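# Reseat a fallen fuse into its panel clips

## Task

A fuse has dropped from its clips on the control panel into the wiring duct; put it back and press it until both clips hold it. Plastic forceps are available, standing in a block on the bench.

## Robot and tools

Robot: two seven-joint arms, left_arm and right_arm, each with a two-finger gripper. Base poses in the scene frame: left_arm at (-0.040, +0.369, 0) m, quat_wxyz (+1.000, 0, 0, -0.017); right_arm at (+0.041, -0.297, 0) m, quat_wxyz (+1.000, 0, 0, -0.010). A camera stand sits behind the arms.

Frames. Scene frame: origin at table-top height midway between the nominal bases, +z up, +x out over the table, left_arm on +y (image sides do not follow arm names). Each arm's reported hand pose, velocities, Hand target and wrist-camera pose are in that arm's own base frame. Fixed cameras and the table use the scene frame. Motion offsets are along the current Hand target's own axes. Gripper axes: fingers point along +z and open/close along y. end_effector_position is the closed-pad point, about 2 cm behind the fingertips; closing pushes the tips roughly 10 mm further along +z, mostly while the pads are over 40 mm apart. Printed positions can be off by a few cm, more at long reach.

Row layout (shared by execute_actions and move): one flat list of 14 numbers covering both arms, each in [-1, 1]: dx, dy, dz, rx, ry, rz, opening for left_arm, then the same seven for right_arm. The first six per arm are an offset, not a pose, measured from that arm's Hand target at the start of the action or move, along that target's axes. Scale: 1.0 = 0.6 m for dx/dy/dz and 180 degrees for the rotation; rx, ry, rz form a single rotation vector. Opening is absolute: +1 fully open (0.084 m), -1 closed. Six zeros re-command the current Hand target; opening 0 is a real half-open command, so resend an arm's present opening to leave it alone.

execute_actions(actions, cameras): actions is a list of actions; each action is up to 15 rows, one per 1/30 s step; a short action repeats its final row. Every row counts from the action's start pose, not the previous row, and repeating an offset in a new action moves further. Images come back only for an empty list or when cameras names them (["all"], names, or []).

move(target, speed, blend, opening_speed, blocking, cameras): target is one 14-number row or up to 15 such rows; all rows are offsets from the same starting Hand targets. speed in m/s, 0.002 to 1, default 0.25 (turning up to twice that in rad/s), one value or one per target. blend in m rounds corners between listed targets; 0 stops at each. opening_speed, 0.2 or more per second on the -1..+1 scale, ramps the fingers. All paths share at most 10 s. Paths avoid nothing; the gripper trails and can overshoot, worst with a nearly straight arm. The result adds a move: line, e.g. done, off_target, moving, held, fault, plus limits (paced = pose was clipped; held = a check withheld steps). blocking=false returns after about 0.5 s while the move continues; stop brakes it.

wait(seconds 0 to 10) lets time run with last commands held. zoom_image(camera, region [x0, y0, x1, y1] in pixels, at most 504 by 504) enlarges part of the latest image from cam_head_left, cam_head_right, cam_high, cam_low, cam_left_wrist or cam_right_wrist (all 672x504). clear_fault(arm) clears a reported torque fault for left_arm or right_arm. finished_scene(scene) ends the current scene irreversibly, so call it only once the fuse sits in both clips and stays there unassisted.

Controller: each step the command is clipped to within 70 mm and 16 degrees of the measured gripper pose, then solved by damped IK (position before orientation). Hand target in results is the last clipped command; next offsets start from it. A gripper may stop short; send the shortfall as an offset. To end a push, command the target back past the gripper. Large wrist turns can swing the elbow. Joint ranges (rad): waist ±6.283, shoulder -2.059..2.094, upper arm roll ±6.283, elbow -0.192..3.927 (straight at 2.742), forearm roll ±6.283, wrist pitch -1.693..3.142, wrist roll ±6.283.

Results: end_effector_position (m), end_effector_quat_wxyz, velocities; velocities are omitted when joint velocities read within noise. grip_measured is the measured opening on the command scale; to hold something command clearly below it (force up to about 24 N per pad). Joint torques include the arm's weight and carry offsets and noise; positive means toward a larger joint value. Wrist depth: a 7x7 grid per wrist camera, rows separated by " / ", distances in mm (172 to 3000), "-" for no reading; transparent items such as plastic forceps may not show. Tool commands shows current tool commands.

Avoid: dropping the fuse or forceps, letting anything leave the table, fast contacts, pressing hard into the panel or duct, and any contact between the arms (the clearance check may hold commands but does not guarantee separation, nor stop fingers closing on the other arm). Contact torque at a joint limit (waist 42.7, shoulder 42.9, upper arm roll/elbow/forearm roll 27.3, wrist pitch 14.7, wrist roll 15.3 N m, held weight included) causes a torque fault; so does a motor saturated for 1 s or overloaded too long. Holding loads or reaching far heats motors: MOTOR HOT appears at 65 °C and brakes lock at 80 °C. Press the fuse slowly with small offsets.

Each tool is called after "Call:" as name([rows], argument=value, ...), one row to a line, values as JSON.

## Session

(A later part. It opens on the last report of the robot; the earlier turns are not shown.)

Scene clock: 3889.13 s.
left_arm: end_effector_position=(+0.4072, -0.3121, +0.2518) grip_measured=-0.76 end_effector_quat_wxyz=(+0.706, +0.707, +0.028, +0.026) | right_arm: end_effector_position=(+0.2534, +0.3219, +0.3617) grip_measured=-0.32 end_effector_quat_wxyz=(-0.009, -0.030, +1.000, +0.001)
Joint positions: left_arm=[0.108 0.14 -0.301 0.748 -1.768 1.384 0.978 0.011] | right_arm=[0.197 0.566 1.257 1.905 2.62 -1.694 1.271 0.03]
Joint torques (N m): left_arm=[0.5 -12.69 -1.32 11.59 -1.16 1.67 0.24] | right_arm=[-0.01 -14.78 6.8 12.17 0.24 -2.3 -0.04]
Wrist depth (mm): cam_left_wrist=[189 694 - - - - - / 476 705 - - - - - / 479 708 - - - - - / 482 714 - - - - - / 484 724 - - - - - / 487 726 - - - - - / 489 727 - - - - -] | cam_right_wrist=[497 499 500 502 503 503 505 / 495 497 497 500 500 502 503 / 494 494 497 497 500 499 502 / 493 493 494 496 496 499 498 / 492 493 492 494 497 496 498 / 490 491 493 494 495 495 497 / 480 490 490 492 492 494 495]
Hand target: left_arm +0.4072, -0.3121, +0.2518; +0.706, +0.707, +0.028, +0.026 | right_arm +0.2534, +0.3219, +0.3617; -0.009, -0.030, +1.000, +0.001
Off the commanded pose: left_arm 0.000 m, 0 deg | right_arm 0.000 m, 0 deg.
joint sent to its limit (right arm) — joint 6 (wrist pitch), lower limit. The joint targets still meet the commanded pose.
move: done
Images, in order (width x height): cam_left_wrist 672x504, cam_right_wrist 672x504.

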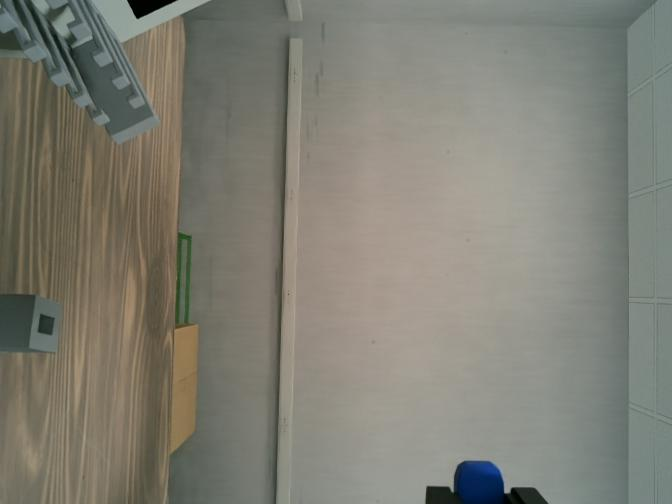

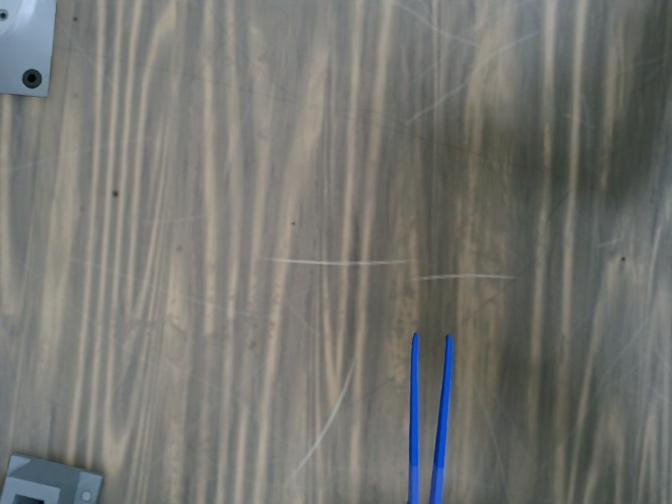

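Call:
move([
  [0,0,0,0,0,0,-0.9, 0.0,0.0038,0.11,0,0,0.014,-0.45],
], speed=0.12, cameras=["cam_right_wrist","cam_left_wrist","cam_low"])

Scene clock: 3916.00 s.
left_arm: end_effector_position=(+0.4072, -0.3121, +0.2518) grip_measured=-0.76 end_effector_quat_wxyz=(+0.706, +0.707, +0.028, +0.026) | right_arm: end_effector_position=(+0.2521, +0.3243, +0.2957) grip_measured=-0.47 end_effector_quat_wxyz=(-0.009, -0.008, +1.000, +0.001)
Joint positions: left_arm=[0.108 0.14 -0.301 0.748 -1.768 1.384 0.978 0.011] | right_arm=[0.11 0.547 1.244 1.667 2.643 -1.489 1.334 0.024]
Joint torques (N m): left_arm=[0.52 -12.81 -1.31 11.44 -0.95 1.55 0.34] | right_arm=[-0.36 -13.69 7.35 12.77 -0.16 -1.73 0.38]
Wrist depth (mm): cam_left_wrist=[189 693 - - - - - / 476 698 - - - - - / 478 708 - - - - - / 481 714 - - - - - / 483 718 - - - - - / 486 725 - - - - - / 489 729 - - - - -] | cam_right_wrist=[430 432 433 433 435 436 437 / 429 431 431 433 433 435 436 / 428 429 430 431 432 432 433 / 427 429 429 429 431 432 433 / 426 428 427 429 430 431 432 / 424 425 426 427 428 429 430 / 423 424 424 427 427 428 428]
Hand target: left_arm +0.4072, -0.3121, +0.2518; +0.706, +0.707, +0.028, +0.026 | right_arm +0.2521, +0.3243, +0.2957; -0.009, -0.008, +1.000, +0.001
Off the commanded pose: left_arm 0.000 m, 0 deg | right_arm 0.000 m, 0 deg.
move: done
Images, in order (width x height): cam_low 672x504, cam_left_wrist 672x504, cam_right_wrist 672x504.

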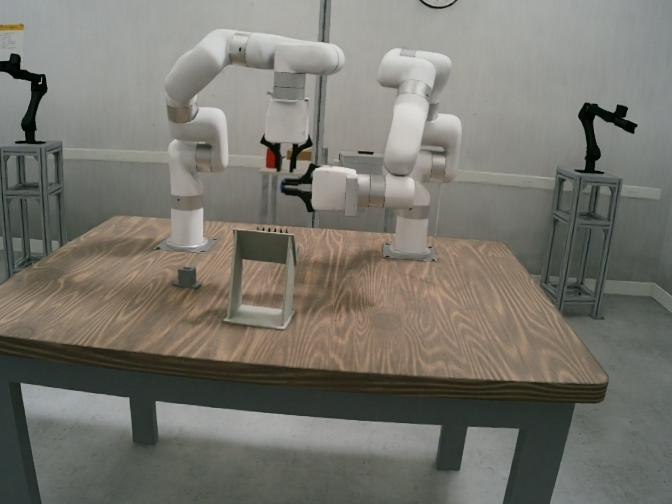

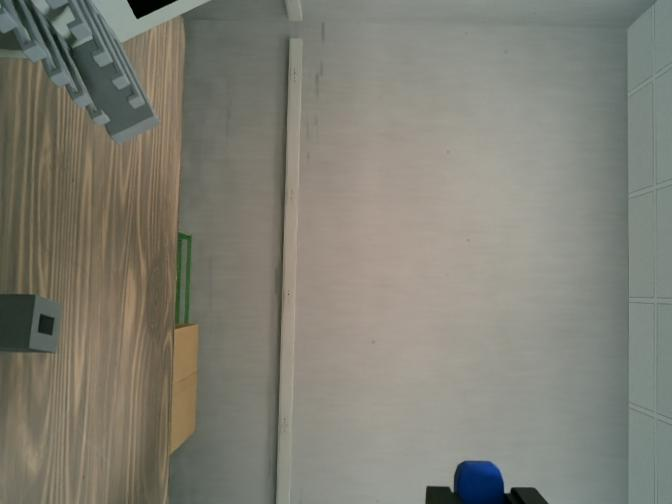

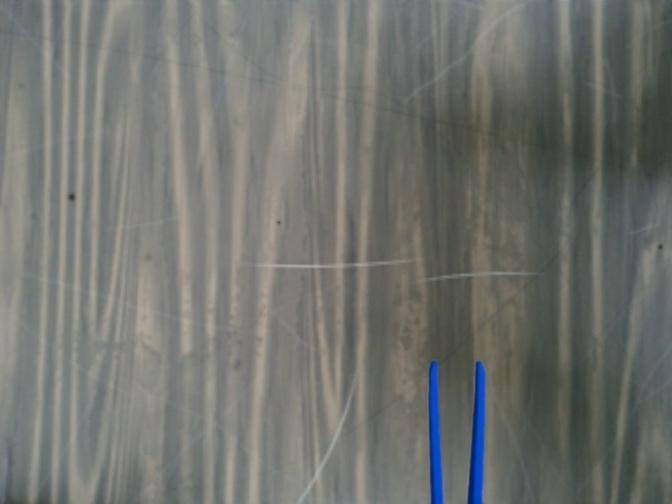

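Call:
move([
  [0,0,0,0,0,0,-0.9, 0.0,0,0.047,0,0,0,-0.45],
], speed=0.05, cameras=["cam_right_wrist","cam_low"])

Scene clock: 3924.50 s.
left_arm: end_effector_position=(+0.4072, -0.3121, +0.2518) grip_measured=-0.76 end_effector_quat_wxyz=(+0.706, +0.707, +0.028, +0.026) | right_arm: end_effector_position=(+0.2516, +0.3243, +0.2675) grip_measured=-0.47 end_effector_quat_wxyz=(-0.009, -0.008, +1.000, +0.001)
Joint positions: left_arm=[0.108 0.14 -0.301 0.748 -1.768 1.384 0.978 0.011] | right_arm=[0.091 0.55 1.235 1.584 2.636 -1.411 1.347 0.024]
Joint torques (N m): left_arm=[0.69 -13.03 -1.4 11.64 -1.04 1.68 0.22] | right_arm=[-0.56 -12.96 7.67 12.85 -0.18 -2.11 0.28]
Wrist depth (mm): cam_left_wrist=[189 690 - - - - - / 477 698 - - - - - / 478 706 - - - - - / 481 714 - - - - - / 483 720 - - - - - / 487 725 - - - - - / 490 727 - - - - -] | cam_right_wrist=[403 403 404 405 406 407 408 / 401 402 404 404 404 405 406 / 399 401 402 402 403 403 405 / 399 400 401 402 402 402 404 / 398 399 400 400 401 402 402 / 397 397 399 399 398 401 402 / 395 396 397 397 398 399 400]
Hand target: left_arm +0.4072, -0.3121, +0.2518; +0.706, +0.707, +0.028, +0.026 | right_arm +0.2516, +0.3243, +0.2675; -0.009, -0.008, +1.000, +0.001
Off the commanded pose: left_arm 0.000 m, 0 deg | right_arm 0.000 m, 0 deg.
move: done
Images, in order (width x height): cam_low 672x504, cam_right_wrist 672x504.

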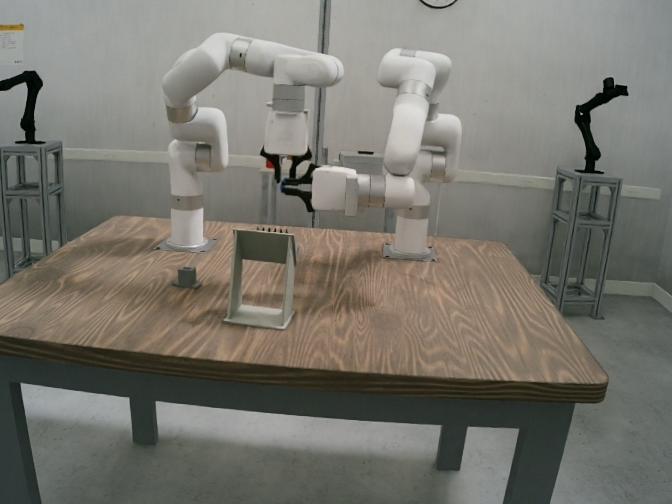

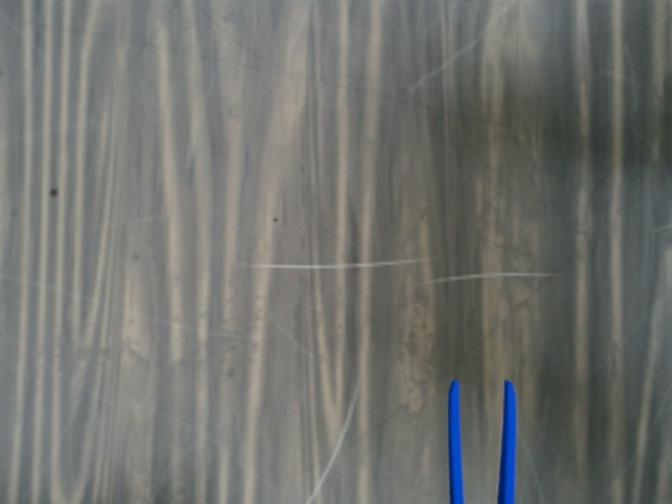

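Call:
move([
  [0,0,0,0,0,0,-0.9, 0.0,0.0013,0.003,0,0,0,-0.45],
], speed=0.03)

Call:
move([
  [0,0,0,0,0,0,-0.9, 0.0,0,0,0,0,0,-0.8],
], speed=0.05, opening_speed=0.3, cameras=["cam_right_wrist","cam_low"])

Scene clock: 3932.77 s.
left_arm: end_effector_position=(+0.4072, -0.3121, +0.2518) grip_measured=-0.76 end_effector_quat_wxyz=(+0.706, +0.707, +0.028, +0.026) | right_arm: end_effector_position=(+0.2515, +0.3251, +0.2657) grip_measured=-0.47 end_effector_quat_wxyz=(-0.009, -0.008, +1.000, +0.001)
Joint positions: left_arm=[0.108 0.14 -0.301 0.748 -1.768 1.384 0.978 0.011] | right_arm=[0.094 0.553 1.232 1.582 2.634 -1.408 1.349 0.024]
Joint torques (N m): left_arm=[0.33 -12.66 -1.34 11.45 -1.11 1.68 0.23] | right_arm=[0.46 -13.09 7.9 13.05 -0.28 -1.82 0.35]
Wrist depth (mm): cam_left_wrist=[189 700 - - - - - / 477 700 - - - - - / 479 710 - - - - - / 481 710 - - - - - / 482 720 - - - - - / 485 722 - - - - - / 489 728 - - - - -] | cam_right_wrist=[401 401 402 403 405 405 407 / 400 401 401 401 403 403 404 / 398 399 400 400 402 402 403 / 396 398 399 400 401 401 403 / 395 397 398 399 399 400 401 / 395 395 396 397 397 399 400 / 393 395 395 396 397 397 399]
Hand target: left_arm +0.4072, -0.3121, +0.2518; +0.706, +0.707, +0.028, +0.026 | right_arm +0.2515, +0.3251, +0.2657; -0.009, -0.008, +1.000, +0.001
Off the commanded pose: left_arm 0.000 m, 0 deg | right_arm 0.000 m, 0 deg.
move: done

Scene clock: 3934.13 s.
left_arm: end_effector_position=(+0.4072, -0.3122, +0.2518) grip_measured=-0.76 end_effector_quat_wxyz=(+0.706, +0.707, +0.028, +0.026) | right_arm: end_effector_position=(+0.2515, +0.3252, +0.2657) grip_measured=-0.82 end_effector_quat_wxyz=(-0.009, -0.008, +1.000, +0.001)
Joint positions: left_arm=[0.108 0.14 -0.302 0.748 -1.768 1.384 0.978 0.011] | right_arm=[0.095 0.553 1.232 1.582 2.634 -1.407 1.349 0.008]
Joint torques (N m): left_arm=[2.04 -12.84 1.23 10.3 -0.34 1.28 0.25] | right_arm=[-1.78 -13.76 6 12.71 -0.97 -4.05 0.26]
Wrist depth (mm): cam_left_wrist=[190 694 - - - - - / 477 700 - - - - - / 479 709 - - - - - / 482 713 - - - - - / 484 719 - - - - - / 487 725 - - - - - / 489 731 - - - - -] | cam_right_wrist=[400 401 403 403 404 406 406 / 399 400 401 403 403 405 405 / 398 398 399 401 401 402 403 / 397 398 398 399 400 401 402 / 395 397 397 399 399 400 401 / 395 395 397 397 398 399 399 / 393 393 394 396 396 397 397]
Hand target: left_arm +0.4072, -0.3121, +0.2518; +0.706, +0.707, +0.028, +0.026 | right_arm +0.2515, +0.3251, +0.2657; -0.009, -0.008, +1.000, +0.001
Off the commanded pose: left_arm 0.000 m, 0 deg | right_arm 0.000 m, 0 deg.
move: done
Images, in order (width x height): cam_low 672x504, cam_right_wrist 672x504.

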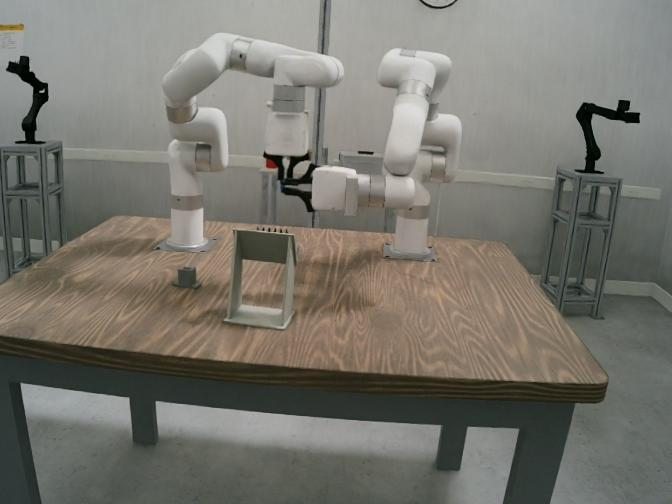

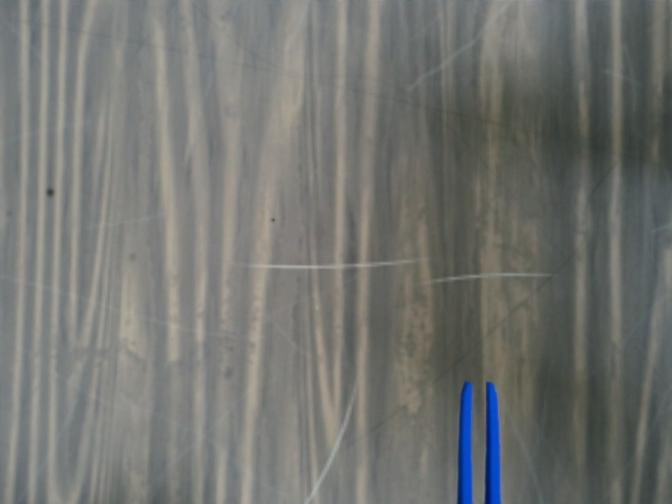

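Call:
move([
  [0,0,0,0,0,0,-0.4, 0.0,0,0,0,0,0,-0.8],
], speed=0.05, opening_speed=0.4, cameras=["cam_right_wrist"])

Call:
move([
  [0,0,-0.22,0,0,0,-0.4, 0.0,0,0,0,0,0,-0.8],
], speed=0.12, cameras=["cam_left_wrist","cam_right_wrist"])

Scene clock: 3941.87 s.
left_arm: end_effector_position=(+0.4072, -0.3121, +0.2518) grip_measured=-0.42 end_effector_quat_wxyz=(+0.706, +0.707, +0.028, +0.026) | right_arm: end_effector_position=(+0.2515, +0.3251, +0.2657) grip_measured=-0.82 end_effector_quat_wxyz=(-0.009, -0.008, +1.000, +0.001)
Joint positions: left_arm=[0.108 0.14 -0.302 0.748 -1.768 1.384 0.978 0.026] | right_arm=[0.094 0.553 1.232 1.582 2.634 -1.408 1.349 0.008]
Joint torques (N m): left_arm=[-0.72 -13.71 -1.61 11.51 -1.3 1.68 0.37] | right_arm=[0.5 -13.24 8.19 13.49 0.02 -1.89 0.38]
Wrist depth (mm): cam_left_wrist=[190 693 - - - - - / 476 698 - - - - - / 479 708 - - - - - / 481 715 - - - - - / 484 720 - - - - - / 489 725 - - - - - / 489 729 - - - - -] | cam_right_wrist=[400 402 403 403 404 405 406 / 399 400 401 402 403 403 404 / 398 399 400 401 401 401 403 / 397 397 398 399 400 401 401 / 396 397 398 398 399 400 401 / 394 395 396 397 397 399 400 / 394 394 395 395 397 397 398]
Hand target: left_arm +0.4072, -0.3121, +0.2518; +0.706, +0.707, +0.028, +0.026 | right_arm +0.2515, +0.3251, +0.2657; -0.009, -0.008, +1.000, +0.001
Off the commanded pose: left_arm 0.000 m, 0 deg | right_arm 0.000 m, 0 deg.
move: done
Images, in order (width x height): cam_right_wrist 672x504.

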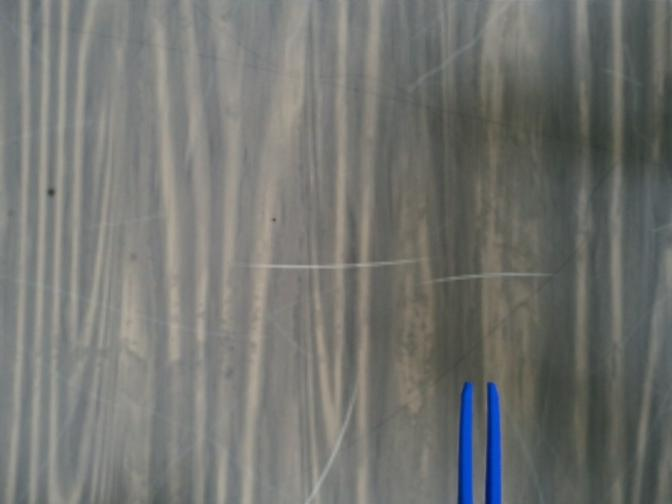

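Scene clock: 3943.40 s.
left_arm: end_effector_position=(+0.3971, -0.1806, +0.2519) grip_measured=-0.42 end_effector_quat_wxyz=(+0.706, +0.707, +0.028, +0.026) | right_arm: end_effector_position=(+0.2515, +0.3251, +0.2657) grip_measured=-0.82 end_effector_quat_wxyz=(-0.009, -0.008, +1.000, +0.001)
Joint positions: left_arm=[0.31 0.107 -0.115 0.71 -1.466 1.627 0.967 0.026] | right_arm=[0.094 0.553 1.232 1.582 2.634 -1.408 1.349 0.008]
Joint torques (N m): left_arm=[0.62 -12.63 -0.39 10.92 -1.11 1.54 0.31] | right_arm=[0.24 -13.39 7.9 13.5 0.02 -1.96 0.29]
Wrist depth (mm): cam_left_wrist=[243 236 268 - - - - / 357 320 - - - - - / 482 637 - - - - - / 485 716 - - - - - / 474 722 - - - - - / 488 728 - - - - - / 491 734 - - - - 310] | cam_right_wrist=[400 401 403 402 404 405 406 / 399 400 401 402 403 404 404 / 399 398 400 400 402 403 402 / 396 398 398 399 400 401 402 / 395 396 398 398 399 400 400 / 394 395 396 397 398 399 399 / 393 394 395 396 396 398 399]
Hand target: left_arm +0.3971, -0.1805, +0.2519; +0.706, +0.707, +0.028, +0.026 | right_arm +0.2515, +0.3251, +0.2657; -0.009, -0.008, +1.000, +0.001
Off the commanded pose: left_arm 0.000 m, 0 deg | right_arm 0.000 m, 0 deg.
move: done
Images, in order (width x height): cam_left_wrist 672x504, cam_right_wrist 672x504.

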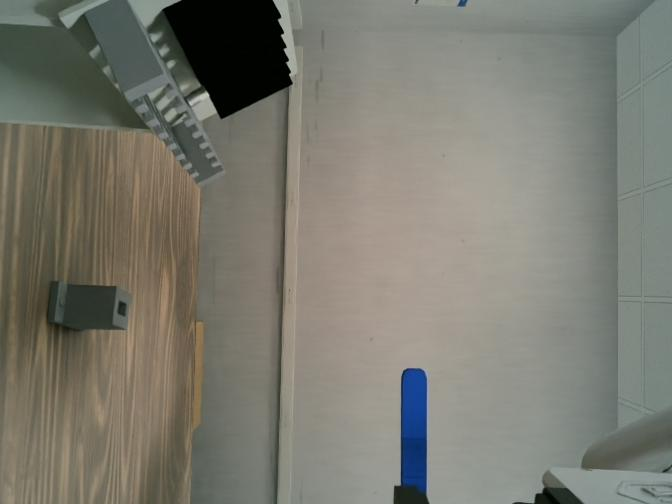

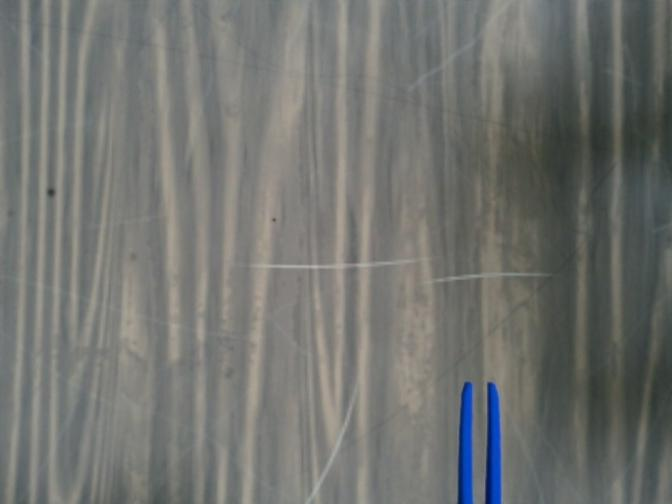

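Call:
move([
  [0.2178,0,-0.05,0,0,0.25,-0.6, 0,0,-0.06,0,0,0.516,-0.8],
  [0.2178,-0.2195,-0.0322,-0.0098,-0.0097,0.4998,-0.6, 0,0,-0.06,0,0,0.516,-0.8],
], speed=0.2, blend=0.02)

Call:
move([
  [0,0,0,0,0,0,-1, 0,0,0,0,0,0.516,-0.8],
], speed=0.4, cameras=["cam_left_wrist","cam_right_wrist"])

Scene clock: 3986.30 s.
left_arm: end_effector_position=(+0.5256, -0.1511, +0.1198) grip_measured=-0.62 end_effector_quat_wxyz=(+0.491, +0.510, -0.490, +0.509) | right_arm: end_effector_position=(+0.2522, +0.3251, +0.3017) grip_measured=-0.82 end_effector_quat_wxyz=(-0.007, +0.719, +0.695, -0.006)
Joint positions: left_arm=[0.306 0.785 -0.123 1.323 -1.371 1.59 2.591 0.017] | right_arm=[0.316 0.403 0.849 1.712 2.858 -1.449 2.766 0.008]
Joint torques (N m): left_arm=[-0.58 -21.14 -5 10.1 -1.14 1.3 0.3] | right_arm=[0.21 -14.67 4.32 14.88 0.33 -2.23 0.29]
Wrist depth (mm): cam_left_wrist=[- - - - - - - / - - - - - - - / - - - - - - - / - - - - - - - / - - 259 271 - - - / - - 259 256 872 899 916 / 526 584 259 368 551 557 562] | cam_right_wrist=[437 436 436 437 437 437 436 / 436 437 436 436 437 436 436 / 435 436 435 436 435 435 435 / 435 435 435 434 435 435 435 / 434 434 435 435 435 435 435 / 434 433 433 434 434 434 434 / 434 434 433 433 434 433 433]
Hand target: left_arm +0.5256, -0.1511, +0.1198; +0.491, +0.510, -0.490, +0.509 | right_arm +0.2522, +0.3251, +0.3017; -0.007, +0.719, +0.695, -0.006
Off the commanded pose: left_arm 0.000 m, 0 deg | right_arm 0.000 m, 0 deg.
move: done

Scene clock: 3988.90 s.
left_arm: end_effector_position=(+0.5256, -0.1511, +0.1198) grip_measured=-1.00 end_effector_quat_wxyz=(+0.491, +0.510, -0.490, +0.509) | right_arm: end_effector_position=(+0.2522, +0.3251, +0.3017) grip_measured=-0.82 end_effector_quat_wxyz=(+0.000, +0.999, -0.042, -0.009)
Joint positions: left_arm=[0.306 0.785 -0.123 1.323 -1.371 1.59 2.591 0] | right_arm=[0.525 0.342 0.524 1.719 2.987 -1.43 4.273 0.008]
Joint torques (N m): left_arm=[-0.19 -21.39 -4.57 9.93 -0.94 1.6 0.21] | right_arm=[0.49 -15.83 2.24 15.35 -0.31 -2.23 0.32]
Wrist depth (mm): cam_left_wrist=[- - - - - - - / - - - - - - - / - - - - - - - / - - - - - - - / - - 259 271 - - - / - - 258 256 877 900 920 / 525 581 259 369 551 556 565] | cam_right_wrist=[429 431 431 432 433 435 436 / 430 430 431 433 434 435 436 / 430 432 431 432 434 435 437 / 430 430 432 433 435 435 436 / 430 431 431 432 433 436 436 / 430 431 432 434 434 435 437 / 431 431 432 433 435 437 437]
Hand target: left_arm +0.5256, -0.1511, +0.1198; +0.491, +0.510, -0.490, +0.509 | right_arm +0.2522, +0.3251, +0.3017; +0.000, +0.999, -0.042, -0.009
Off the commanded pose: left_arm 0.000 m, 0 deg | right_arm 0.000 m, 0 deg.
move: done
Images, in order (width x height): cam_left_wrist 672x504, cam_right_wrist 672x504.

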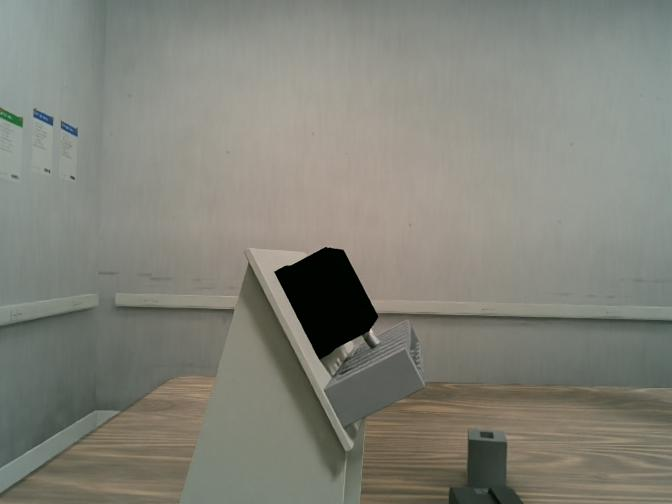

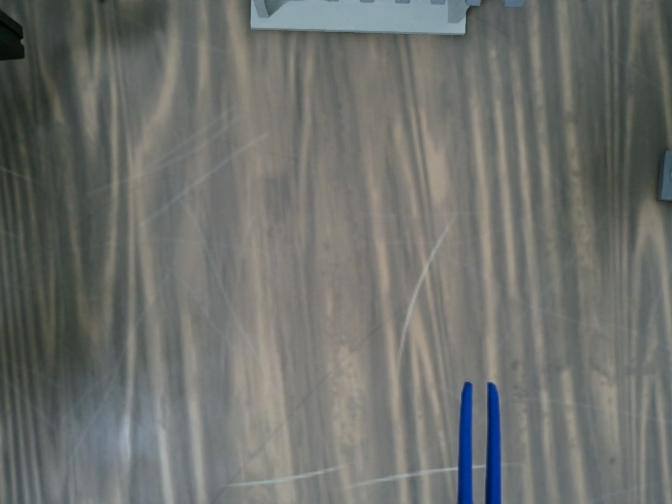

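Call:
move([
  [0,0,0,0,0,0,-1, 0.12,0,-0.0,0,0,0,-0.8],
  [0,0,0,0,0,0,-1, 0.2,0,0.08,0,0,0,-0.8],
], speed=0.15, blend=0.02, cameras=["cam_left_wrist","cam_right_wrist","cam_head_left"])

Call:
zoom_image(camera="cam_left_wrist", region=[280, 220, 580, 400])

Call:
zoom_image(camera="cam_right_wrist", region=[400, 0, 640, 240])

Scene clock: 3998.33 s.
left_arm: end_effector_position=(+0.5256, -0.1511, +0.1198) grip_measured=-1.00 end_effector_quat_wxyz=(+0.491, +0.510, -0.490, +0.509) | right_arm: end_effector_position=(+0.3709, +0.3150, +0.2516) grip_measured=-0.82 end_effector_quat_wxyz=(+0.000, +0.999, -0.042, -0.009)
Joint positions: left_arm=[0.306 0.785 -0.123 1.323 -1.371 1.59 2.591 0] | right_arm=[0.469 0.664 0.459 2.06 2.878 -1.463 4.098 0.008]
Joint torques (N m): left_arm=[0.12 -20.99 -4.72 9.74 -1.2 1.64 0.21] | right_arm=[0.18 -20.11 2.78 15.19 -0.24 -2.23 -0.01]
Wrist depth (mm): cam_left_wrist=[- - - - - 297 - / - - - - - 310 - / - - - - - - - / - - - - - - - / - - 258 272 - - - / - - 259 256 877 899 914 / 524 581 259 368 552 557 564] | cam_right_wrist=[380 380 381 381 383 384 385 / 379 - 204 203 203 220 385 / 379 380 220 221 241 249 385 / 380 - 241 248 383 242 385 / 380 381 382 383 384 386 386 / 380 381 383 383 384 385 386 / 380 382 382 383 385 385 386]
Hand target: left_arm +0.5256, -0.1511, +0.1198; +0.491, +0.510, -0.490, +0.509 | right_arm +0.3709, +0.3150, +0.2516; +0.000, +0.999, -0.042, -0.009
Off the commanded pose: left_arm 0.000 m, 0 deg | right_arm 0.000 m, 0 deg.
move: done
Images, in order (width x height): cam_head_left 672x504, cam_left_wrist 672x504, cam_right_wrist 672x504.

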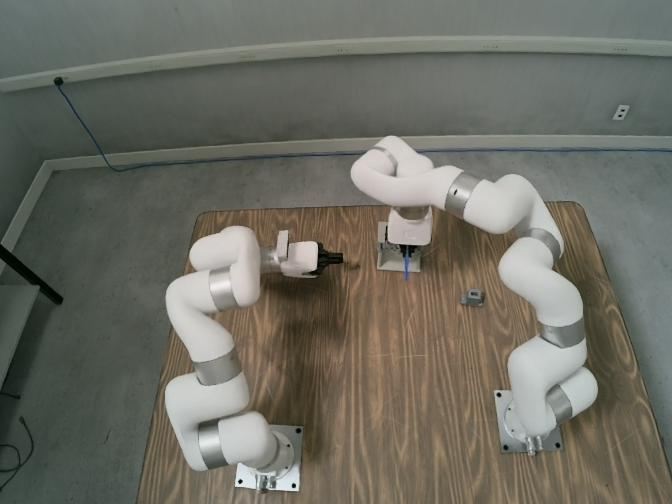

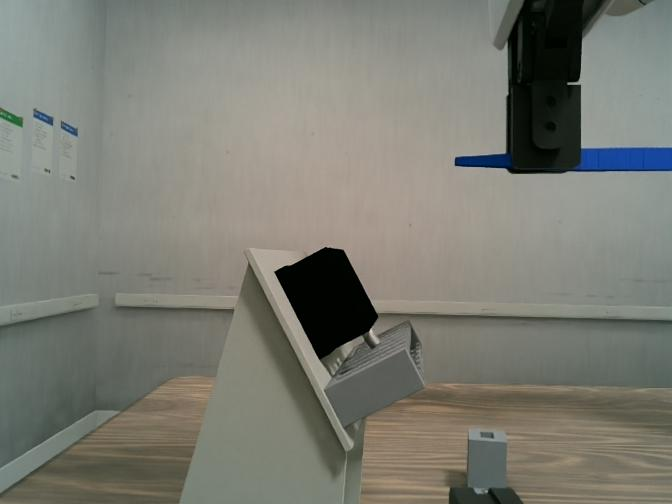

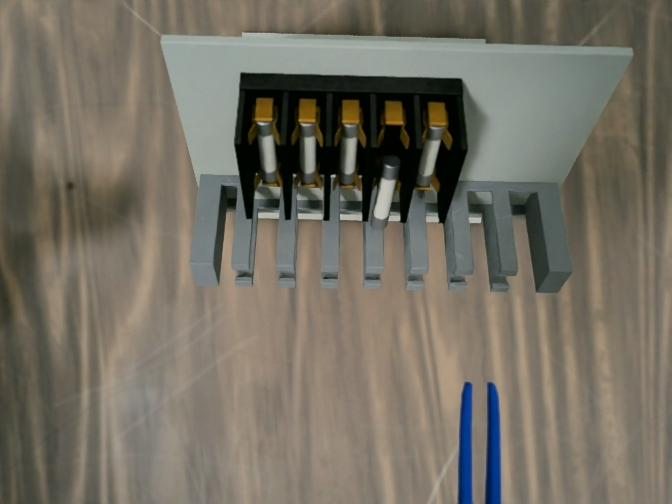

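Scaled by 1.680 from the camera's 672x504 image, which has a finer 960x720 frame.

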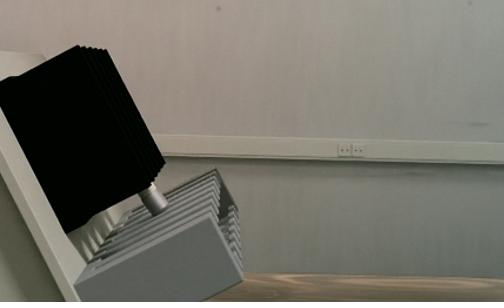

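Scaled by 2.100 from the camera's 672x504 image, which has a finer 960x720 frame.

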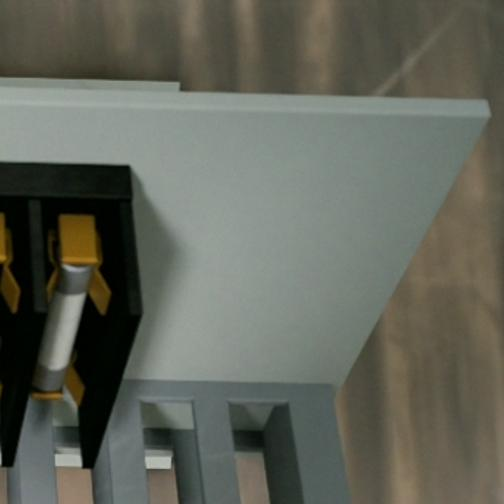

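Call:
move([
  [0,0,0,0,0,0,-1, 0.0258,-0.0205,0.10,0,0,0,-0.756],
  [0,0,0,0,0,0,-1, 0.0258,-0.0205,0.1323,0,0,0,-0.756],
], speed=[0.1,0.05], cameras=["cam_left_wrist","cam_right_wrist"])

Call:
zoom_image(camera="cam_left_wrist", region=[280, 220, 580, 400])

Call:
zoom_image(camera="cam_right_wrist", region=[400, 150, 600, 450])

Scene clock: 4052.10 s.
left_arm: end_effector_position=(+0.5256, -0.1511, +0.1198) grip_measured=-1.00 end_effector_quat_wxyz=(+0.491, +0.510, -0.490, +0.509) | right_arm: end_effector_position=(+0.3859, +0.3261, +0.1719) grip_measured=-0.78 end_effector_quat_wxyz=(+0.000, +0.999, -0.042, -0.009)
Joint positions: left_arm=[0.306 0.785 -0.123 1.323 -1.371 1.59 2.591 0] | right_arm=[0.475 0.76 0.436 1.988 2.849 -1.3 4.111 0.01]
Joint torques (N m): left_arm=[0.08 -20.95 -4.8 9.92 -1.16 1.55 0.11] | right_arm=[-0.39 -21.52 3.35 14.3 -0.31 -1.78 0.28]
Wrist depth (mm): cam_left_wrist=[- - - - - 260 543 / - - - - - 260 - / - - - - - 273 - / - - - 321 - 297 - / - - 258 271 - - - / - - 258 256 874 901 920 / 526 582 259 367 551 558 562] | cam_right_wrist=[- - - - - - - / - - - - - - - / - - - - - - - / 300 - - - - - 180 / 300 - - - - - 305 / 301 301 302 303 303 304 305 / 301 301 302 303 304 304 306]
Hand target: left_arm +0.5256, -0.1511, +0.1198; +0.491, +0.510, -0.490, +0.509 | right_arm +0.3859, +0.3261, +0.1719; +0.000, +0.999, -0.042, -0.009
Off the commanded pose: left_arm 0.000 m, 0 deg | right_arm 0.000 m, 0 deg.
move: done
Images, in order (width x height): cam_left_wrist 672x504, cam_right_wrist 672x504.

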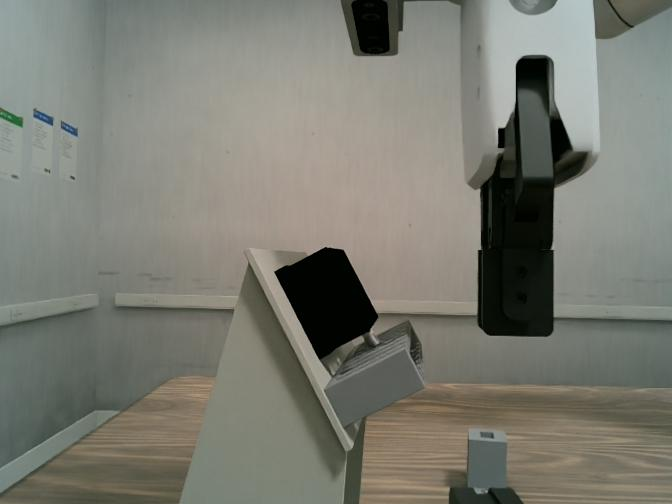

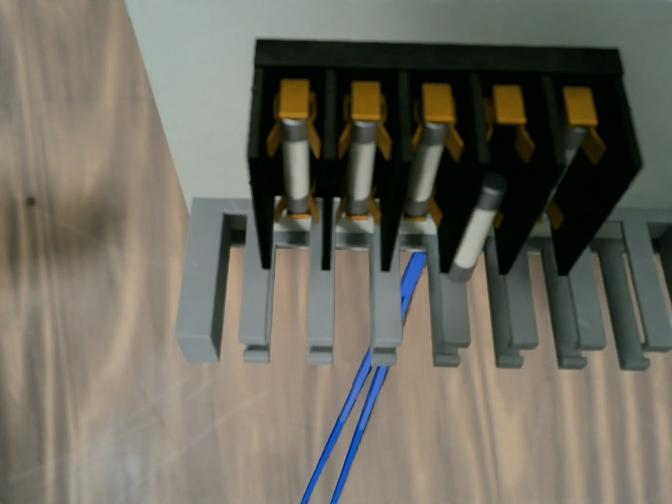

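Scaled by 1.680 from the camera's 672x504 image, which has a finer 960x720 frame.

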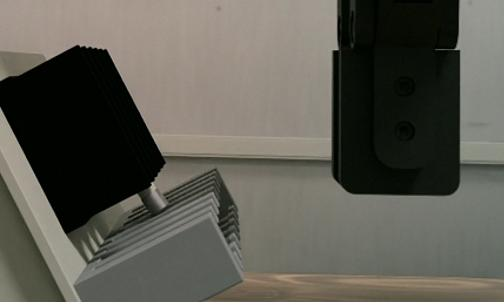

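Scaled by 1.680 from the camera's 672x504 image, which has a finer 960x720 frame.

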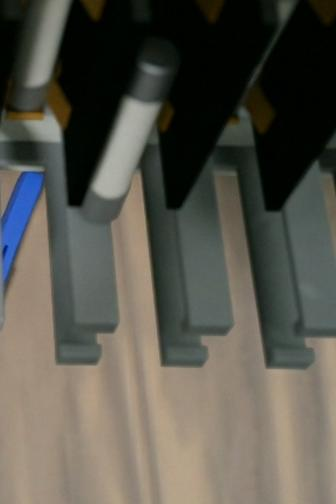

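Call:
move([
  [0,0,0,0,0,0,-1, -0.05,0,-0.05,0,0,0,-0.5],
  [0,0,0,0,0,0,-1, -0.12,0,-0.15,0,0,0,-0.5],
], speed=0.15, blend=0.02, cameras=["cam_right_wrist"])

Call:
zoom_image(camera="cam_right_wrist", region=[250, 60, 500, 360])

Scene clock: 4134.80 s.
left_arm: end_effector_position=(+0.5256, -0.1511, +0.1198) grip_measured=-1.00 end_effector_quat_wxyz=(+0.491, +0.510, -0.490, +0.509) | right_arm: end_effector_position=(+0.3158, +0.3320, +0.2632) grip_measured=-0.52 end_effector_quat_wxyz=(+0.000, +0.999, -0.042, -0.009)
Joint positions: left_arm=[0.306 0.785 -0.123 1.323 -1.371 1.59 2.591 0] | right_arm=[0.515 0.532 0.484 1.882 2.916 -1.415 4.203 0.021]
Joint torques (N m): left_arm=[-0.26 -20.98 -4.9 9.86 -1.19 1.52 0.1] | right_arm=[0.34 -19.07 3.19 15.19 0.14 -2.21 0.41]
Wrist depth (mm): cam_left_wrist=[- - - - - - 284 / - - - - - - 283 / - - - - - - - / - - - - - - - / - - 259 272 - - - / - - 258 256 884 896 922 / 526 580 259 367 551 556 563] | cam_right_wrist=[391 391 253 259 270 260 397 / 391 392 392 390 391 261 397 / 392 392 393 394 396 396 397 / 391 392 393 394 395 396 398 / 392 392 393 395 395 396 397 / 391 393 393 395 395 397 397 / 392 392 394 394 396 396 397]
Hand target: left_arm +0.5256, -0.1511, +0.1198; +0.491, +0.510, -0.490, +0.509 | right_arm +0.3158, +0.3320, +0.2632; +0.000, +0.999, -0.042, -0.009
Off the commanded pose: left_arm 0.000 m, 0 deg | right_arm 0.000 m, 0 deg.
move: done
Images, in order (width x height): cam_right_wrist 672x504.

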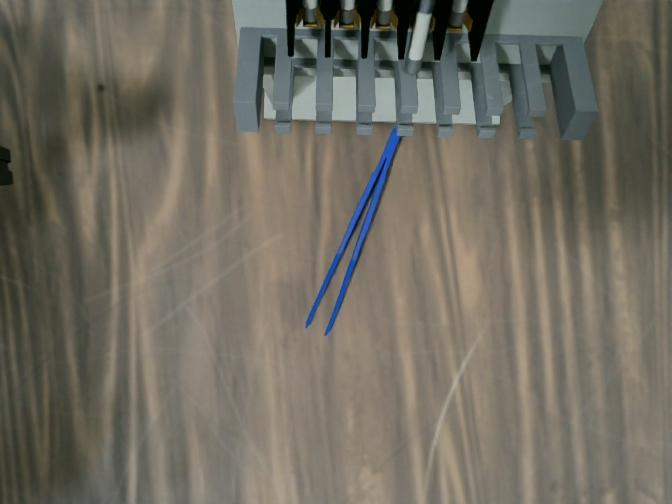

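Scaled by 1.680 from the camera's 672x504 image, which has a finer 960x720 frame.

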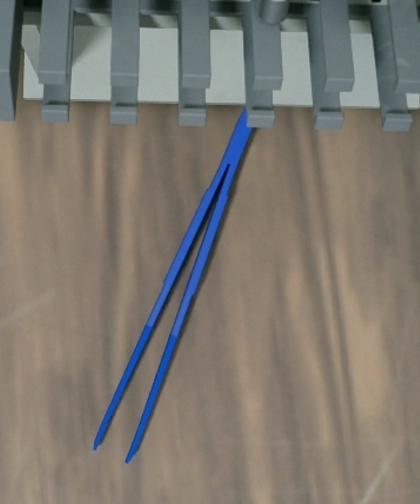

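Call:
move([
  [0,0,0,0,0,0,-1, 0.05,-0.02,0,0,0,-0.44,-0.4],
], speed=0.5)

Call:
move([
  [0,0,0,0,0,0,-1, 0,0,0.16,0,0,-0.439,-0.4],
], speed=0.5, cameras=["cam_right_wrist"])

Scene clock: 4153.23 s.
left_arm: end_effector_position=(+0.5256, -0.1511, +0.1198) grip_measured=-1.00 end_effector_quat_wxyz=(+0.491, +0.510, -0.490, +0.509) | right_arm: end_effector_position=(+0.3467, +0.3414, +0.2627) grip_measured=-0.42 end_effector_quat_wxyz=(-0.006, +0.797, +0.604, -0.007)
Joint positions: left_arm=[0.306 0.785 -0.123 1.323 -1.371 1.59 2.591 0] | right_arm=[0.416 0.724 0.762 2.085 2.683 -1.529 2.905 0.026]
Joint torques (N m): left_arm=[-0.05 -21.18 -4.71 9.98 -1.25 1.57 0.13] | right_arm=[0.23 -20.51 5.67 13.43 -0.26 -2.29 -0.05]
Wrist depth (mm): cam_left_wrist=[- - - - - 301 - / - - - - - - - / - - - - - - - / - - - - - - - / - - 259 271 - - - / - - 258 256 876 902 916 / 526 582 259 367 552 556 563] | cam_right_wrist=[396 397 397 396 396 397 397 / 396 396 396 396 396 396 396 / 396 395 395 396 397 395 396 / 396 395 395 396 395 395 391 / 395 396 395 395 395 395 391 / 394 395 394 394 394 393 391 / 394 395 394 394 394 394 395]
Hand target: left_arm +0.5256, -0.1511, +0.1198; +0.491, +0.510, -0.490, +0.509 | right_arm +0.3467, +0.3415, +0.2627; -0.006, +0.797, +0.604, -0.007
Off the commanded pose: left_arm 0.000 m, 0 deg | right_arm 0.000 m, 0 deg.
move: done

Scene clock: 4155.23 s.
left_arm: end_effector_position=(+0.5256, -0.1511, +0.1198) grip_measured=-1.00 end_effector_quat_wxyz=(+0.491, +0.510, -0.490, +0.509) | right_arm: end_effector_position=(+0.3450, +0.3416, +0.1667) grip_measured=-0.42 end_effector_quat_wxyz=(-0.009, +0.230, +0.973, -0.001)
Joint positions: left_arm=[0.306 0.785 -0.123 1.323 -1.371 1.59 2.591 0] | right_arm=[0.236 0.839 1.017 1.787 2.45 -1.334 1.722 0.026]
Joint torques (N m): left_arm=[0.07 -21.23 -4.71 10.01 -1.06 1.49 0.08] | right_arm=[-0.46 -19.13 9.55 11.65 -0.26 -1.95 -0.06]
Wrist depth (mm): cam_left_wrist=[- - - - - 258 248 / - - - - - 257 248 / - - - - - - 270 / - - - - - - 301 / - - 259 272 - 280 271 / - - 258 256 874 897 910 / 526 584 259 368 550 558 563] | cam_right_wrist=[302 302 302 303 303 303 304 / 301 301 302 301 302 302 303 / 300 300 300 301 302 302 302 / 299 300 299 300 300 301 301 / 298 298 299 299 300 300 300 / 297 297 298 298 298 299 300 / 296 296 297 297 298 298 298]
Hand target: left_arm +0.5256, -0.1511, +0.1198; +0.491, +0.510, -0.490, +0.509 | right_arm +0.3450, +0.3416, +0.1667; -0.009, +0.230, +0.973, -0.001
Off the commanded pose: left_arm 0.000 m, 0 deg | right_arm 0.000 m, 0 deg.
move: done
Images, in order (width x height): cam_right_wrist 672x504.

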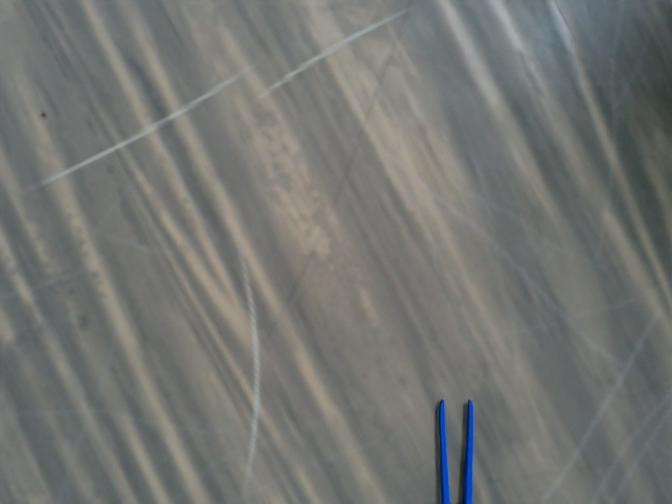

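Call:
move([
  [0,0,0,0,0,0,-1, -0.0475,0.0375,0.17,0,0,0,-0.4],
], speed=0.12, cameras=["cam_right_wrist","cam_left_wrist"])

Scene clock: 4160.80 s.
left_arm: end_effector_position=(+0.5256, -0.1511, +0.1198) grip_measured=-1.00 end_effector_quat_wxyz=(+0.491, +0.510, -0.490, +0.509) | right_arm: end_effector_position=(+0.3787, +0.3491, +0.0641) grip_measured=-0.42 end_effector_quat_wxyz=(-0.009, +0.230, +0.973, -0.001)
Joint positions: left_arm=[0.306 0.785 -0.123 1.323 -1.371 1.59 2.591 0] | right_arm=[0.294 1.041 0.918 1.865 2.337 -1.212 1.702 0.026]
Joint torques (N m): left_arm=[0.08 -21.03 -4.99 9.97 -1.13 1.56 0.1] | right_arm=[0.36 -21.37 9.34 11.34 -0.1 -1.95 0.02]
Wrist depth (mm): cam_left_wrist=[- - - - 265 250 470 / - - - - 270 251 257 / - - - - 269 248 - / - - - 273 250 241 - / - - 259 272 247 239 - / - - 258 256 248 238 913 / 525 582 259 255 - 253 563] | cam_right_wrist=[198 198 199 199 199 199 200 / 197 198 198 198 198 199 199 / 197 197 197 198 198 198 198 / 196 196 197 197 197 197 198 / 196 196 196 196 197 197 197 / 195 195 196 196 196 197 197 / 195 195 195 195 196 196 196]
Hand target: left_arm +0.5256, -0.1511, +0.1198; +0.491, +0.510, -0.490, +0.509 | right_arm +0.3787, +0.3491, +0.0641; -0.009, +0.230, +0.973, -0.001
Off the commanded pose: left_arm 0.000 m, 0 deg | right_arm 0.000 m, 0 deg.
move: done
Images, in order (width x height): cam_left_wrist 672x504, cam_right_wrist 672x504.

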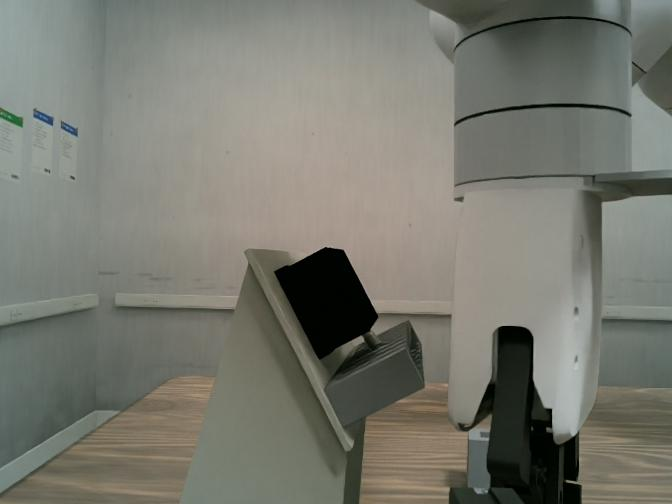

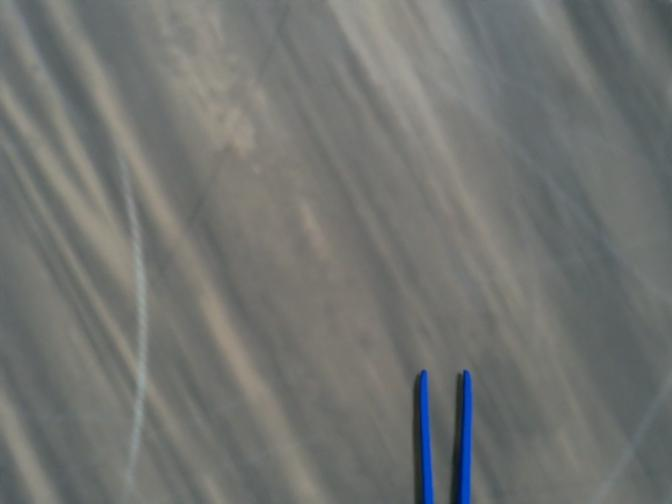

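Call:
move([
  [0,0,0,0,0,0,-1, 0,0,0.05,0,0,0,-0.45],
  [0,0,0,0,0,0,-1, 0,0,0.067,0,0,0,-0.45],
], speed=[0.1,0.03], cameras=["cam_right_wrist","cam_left_wrist"])

Scene clock: 4170.97 s.
left_arm: end_effector_position=(+0.5256, -0.1511, +0.1198) grip_measured=-1.00 end_effector_quat_wxyz=(+0.491, +0.510, -0.490, +0.509) | right_arm: end_effector_position=(+0.3780, +0.3492, +0.0239) grip_measured=-0.47 end_effector_quat_wxyz=(-0.009, +0.230, +0.973, -0.001)
Joint positions: left_arm=[0.306 0.785 -0.123 1.323 -1.371 1.59 2.591 0] | right_arm=[0.306 1.092 0.883 1.843 2.305 -1.142 1.723 0.024]
Joint torques (N m): left_arm=[0.09 -21 -4.81 9.91 -1.27 1.68 0.08] | right_arm=[0.52 -21.43 9.29 10.39 -0.25 -1.87 0.23]
Wrist depth (mm): cam_left_wrist=[- - - 204 195 188 181 / - - - - 220 248 249 / - - - - 269 251 - / - - - 296 267 251 - / - - 259 272 251 243 - / - - 258 256 248 238 904 / 526 585 259 255 246 237 560] | cam_right_wrist=[- - - - - - - / - - - - - - - / - - - - - - - / - - - - - - - / - - - - - - - / - - - - - - - / - - - - - - -]
Hand target: left_arm +0.5256, -0.1511, +0.1198; +0.491, +0.510, -0.490, +0.509 | right_arm +0.3780, +0.3492, +0.0239; -0.009, +0.230, +0.973, -0.001
Off the commanded pose: left_arm 0.000 m, 0 deg | right_arm 0.000 m, 0 deg.
move: done
Images, in order (width x height): cam_left_wrist 672x504, cam_right_wrist 672x504.

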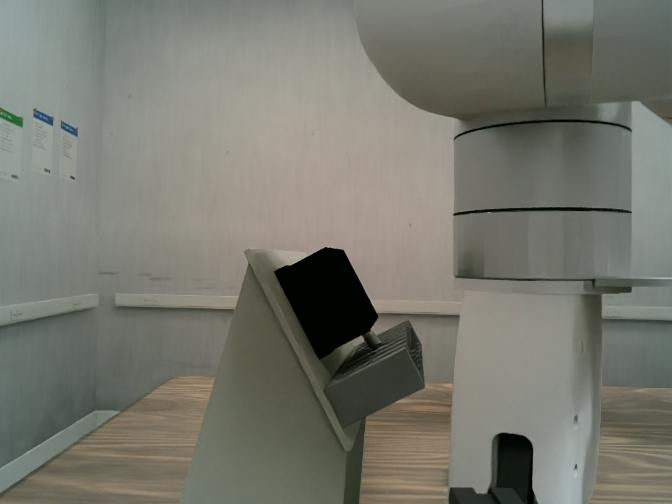

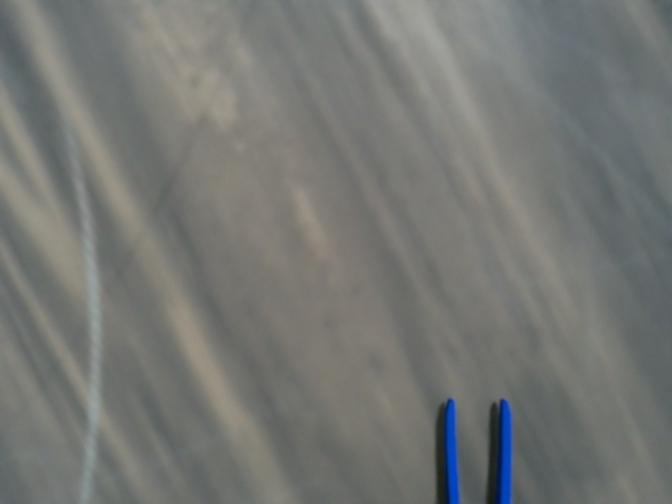

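Call:
move([
  [0,0,0,0,0,0,-1, 0,0.001,0,0,0,0,-0.85],
], speed=0.03, opening_speed=0.4)

Call:
move([
  [0,0,0,0,0,0,-1, 0,0,-0.03,0,0,0,-0.85],
  [0,0,0,0,0,0,-1, 0.12,0,-0.06,0,0,0,-0.85],
  [0,0,0,0,0,0,-1, 0.18,0,-0.1,0,0,0,-0.85],
], speed=0.12, blend=0.01, cameras=["cam_right_wrist","cam_high"])

Scene clock: 4178.20 s.
left_arm: end_effector_position=(+0.5256, -0.1511, +0.1198) grip_measured=-1.00 end_effector_quat_wxyz=(+0.491, +0.510, -0.490, +0.509) | right_arm: end_effector_position=(+0.3783, +0.3497, +0.0239) grip_measured=-0.87 end_effector_quat_wxyz=(-0.009, +0.230, +0.973, -0.001)
Joint positions: left_arm=[0.306 0.785 -0.123 1.323 -1.371 1.59 2.591 0] | right_arm=[0.308 1.094 0.883 1.847 2.304 -1.144 1.722 0.006]
Joint torques (N m): left_arm=[0.05 -20.95 -4.92 9.85 -1.15 1.52 0.16] | right_arm=[0.31 -21.64 9.74 10.88 -0.15 -2.32 0.1]
Wrist depth (mm): cam_left_wrist=[- - - 202 195 188 180 / - - - - 220 247 249 / - - - - 267 251 - / - - - 295 267 250 - / - - 258 271 250 242 - / - - 259 255 248 238 907 / 527 584 259 255 246 239 562] | cam_right_wrist=[- - - - - - - / - - - - - - - / - - - - - - - / - - - - - - - / - - - - - - - / - - - - - - - / - - - - - - -]
Hand target: left_arm +0.5256, -0.1511, +0.1198; +0.491, +0.510, -0.490, +0.509 | right_arm +0.3783, +0.3497, +0.0239; -0.009, +0.230, +0.973, -0.001
Off the commanded pose: left_arm 0.000 m, 0 deg | right_arm 0.000 m, 0 deg.
move: done

Scene clock: 4179.73 s.
left_arm: end_effector_position=(+0.5256, -0.1511, +0.1198) grip_measured=-1.00 end_effector_quat_wxyz=(+0.491, +0.510, -0.490, +0.509) | right_arm: end_effector_position=(+0.2828, +0.3980, +0.0856) grip_measured=-0.87 end_effector_quat_wxyz=(-0.009, +0.230, +0.973, -0.001)
Joint positions: left_arm=[0.306 0.785 -0.123 1.323 -1.371 1.59 2.591 0] | right_arm=[0.423 0.92 0.945 1.689 2.385 -1.169 1.944 0.006]
Joint torques (N m): left_arm=[-0.12 -20.89 -4.89 10.06 -1.33 1.54 -0.02] | right_arm=[0 -19.92 10.02 11.07 0.22 -2.2 0.37]
Wrist depth (mm): cam_left_wrist=[- - - - - - 469 / - - - - - - - / - - - - - - - / - - - - - - - / - - 258 272 - - - / - - 259 256 879 906 792 / 526 584 259 368 552 556 564] | cam_right_wrist=[219 220 220 220 221 221 221 / 219 219 220 220 220 220 221 / 218 219 219 219 219 220 220 / 218 218 218 219 219 219 219 / 217 217 218 218 218 219 219 / 216 217 217 217 218 218 218 / 216 216 216 217 217 217 217]
Hand target: left_arm +0.5256, -0.1511, +0.1198; +0.491, +0.510, -0.490, +0.509 | right_arm +0.2828, +0.3980, +0.0857; -0.009, +0.230, +0.973, -0.001
Off the commanded pose: left_arm 0.000 m, 0 deg | right_arm 0.000 m, 0 deg.
move: done; blend cut to 0.009 m at target 1
Images, in order (width x height): cam_high 672x504, cam_right_wrist 672x504.

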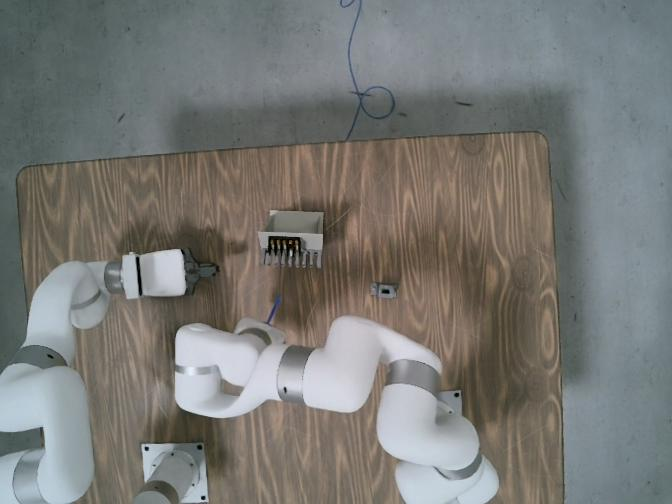

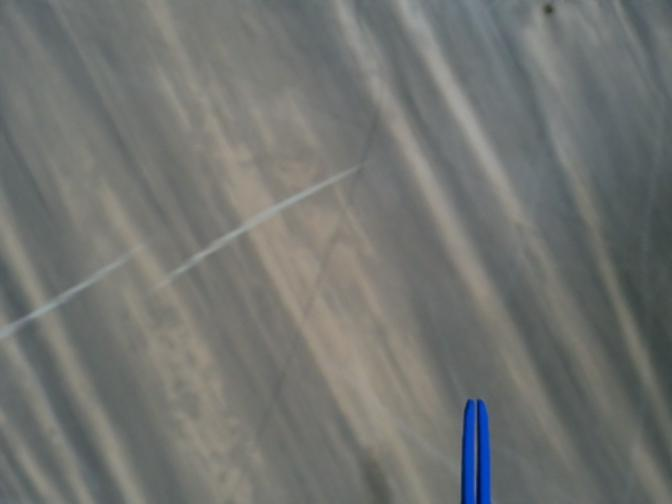

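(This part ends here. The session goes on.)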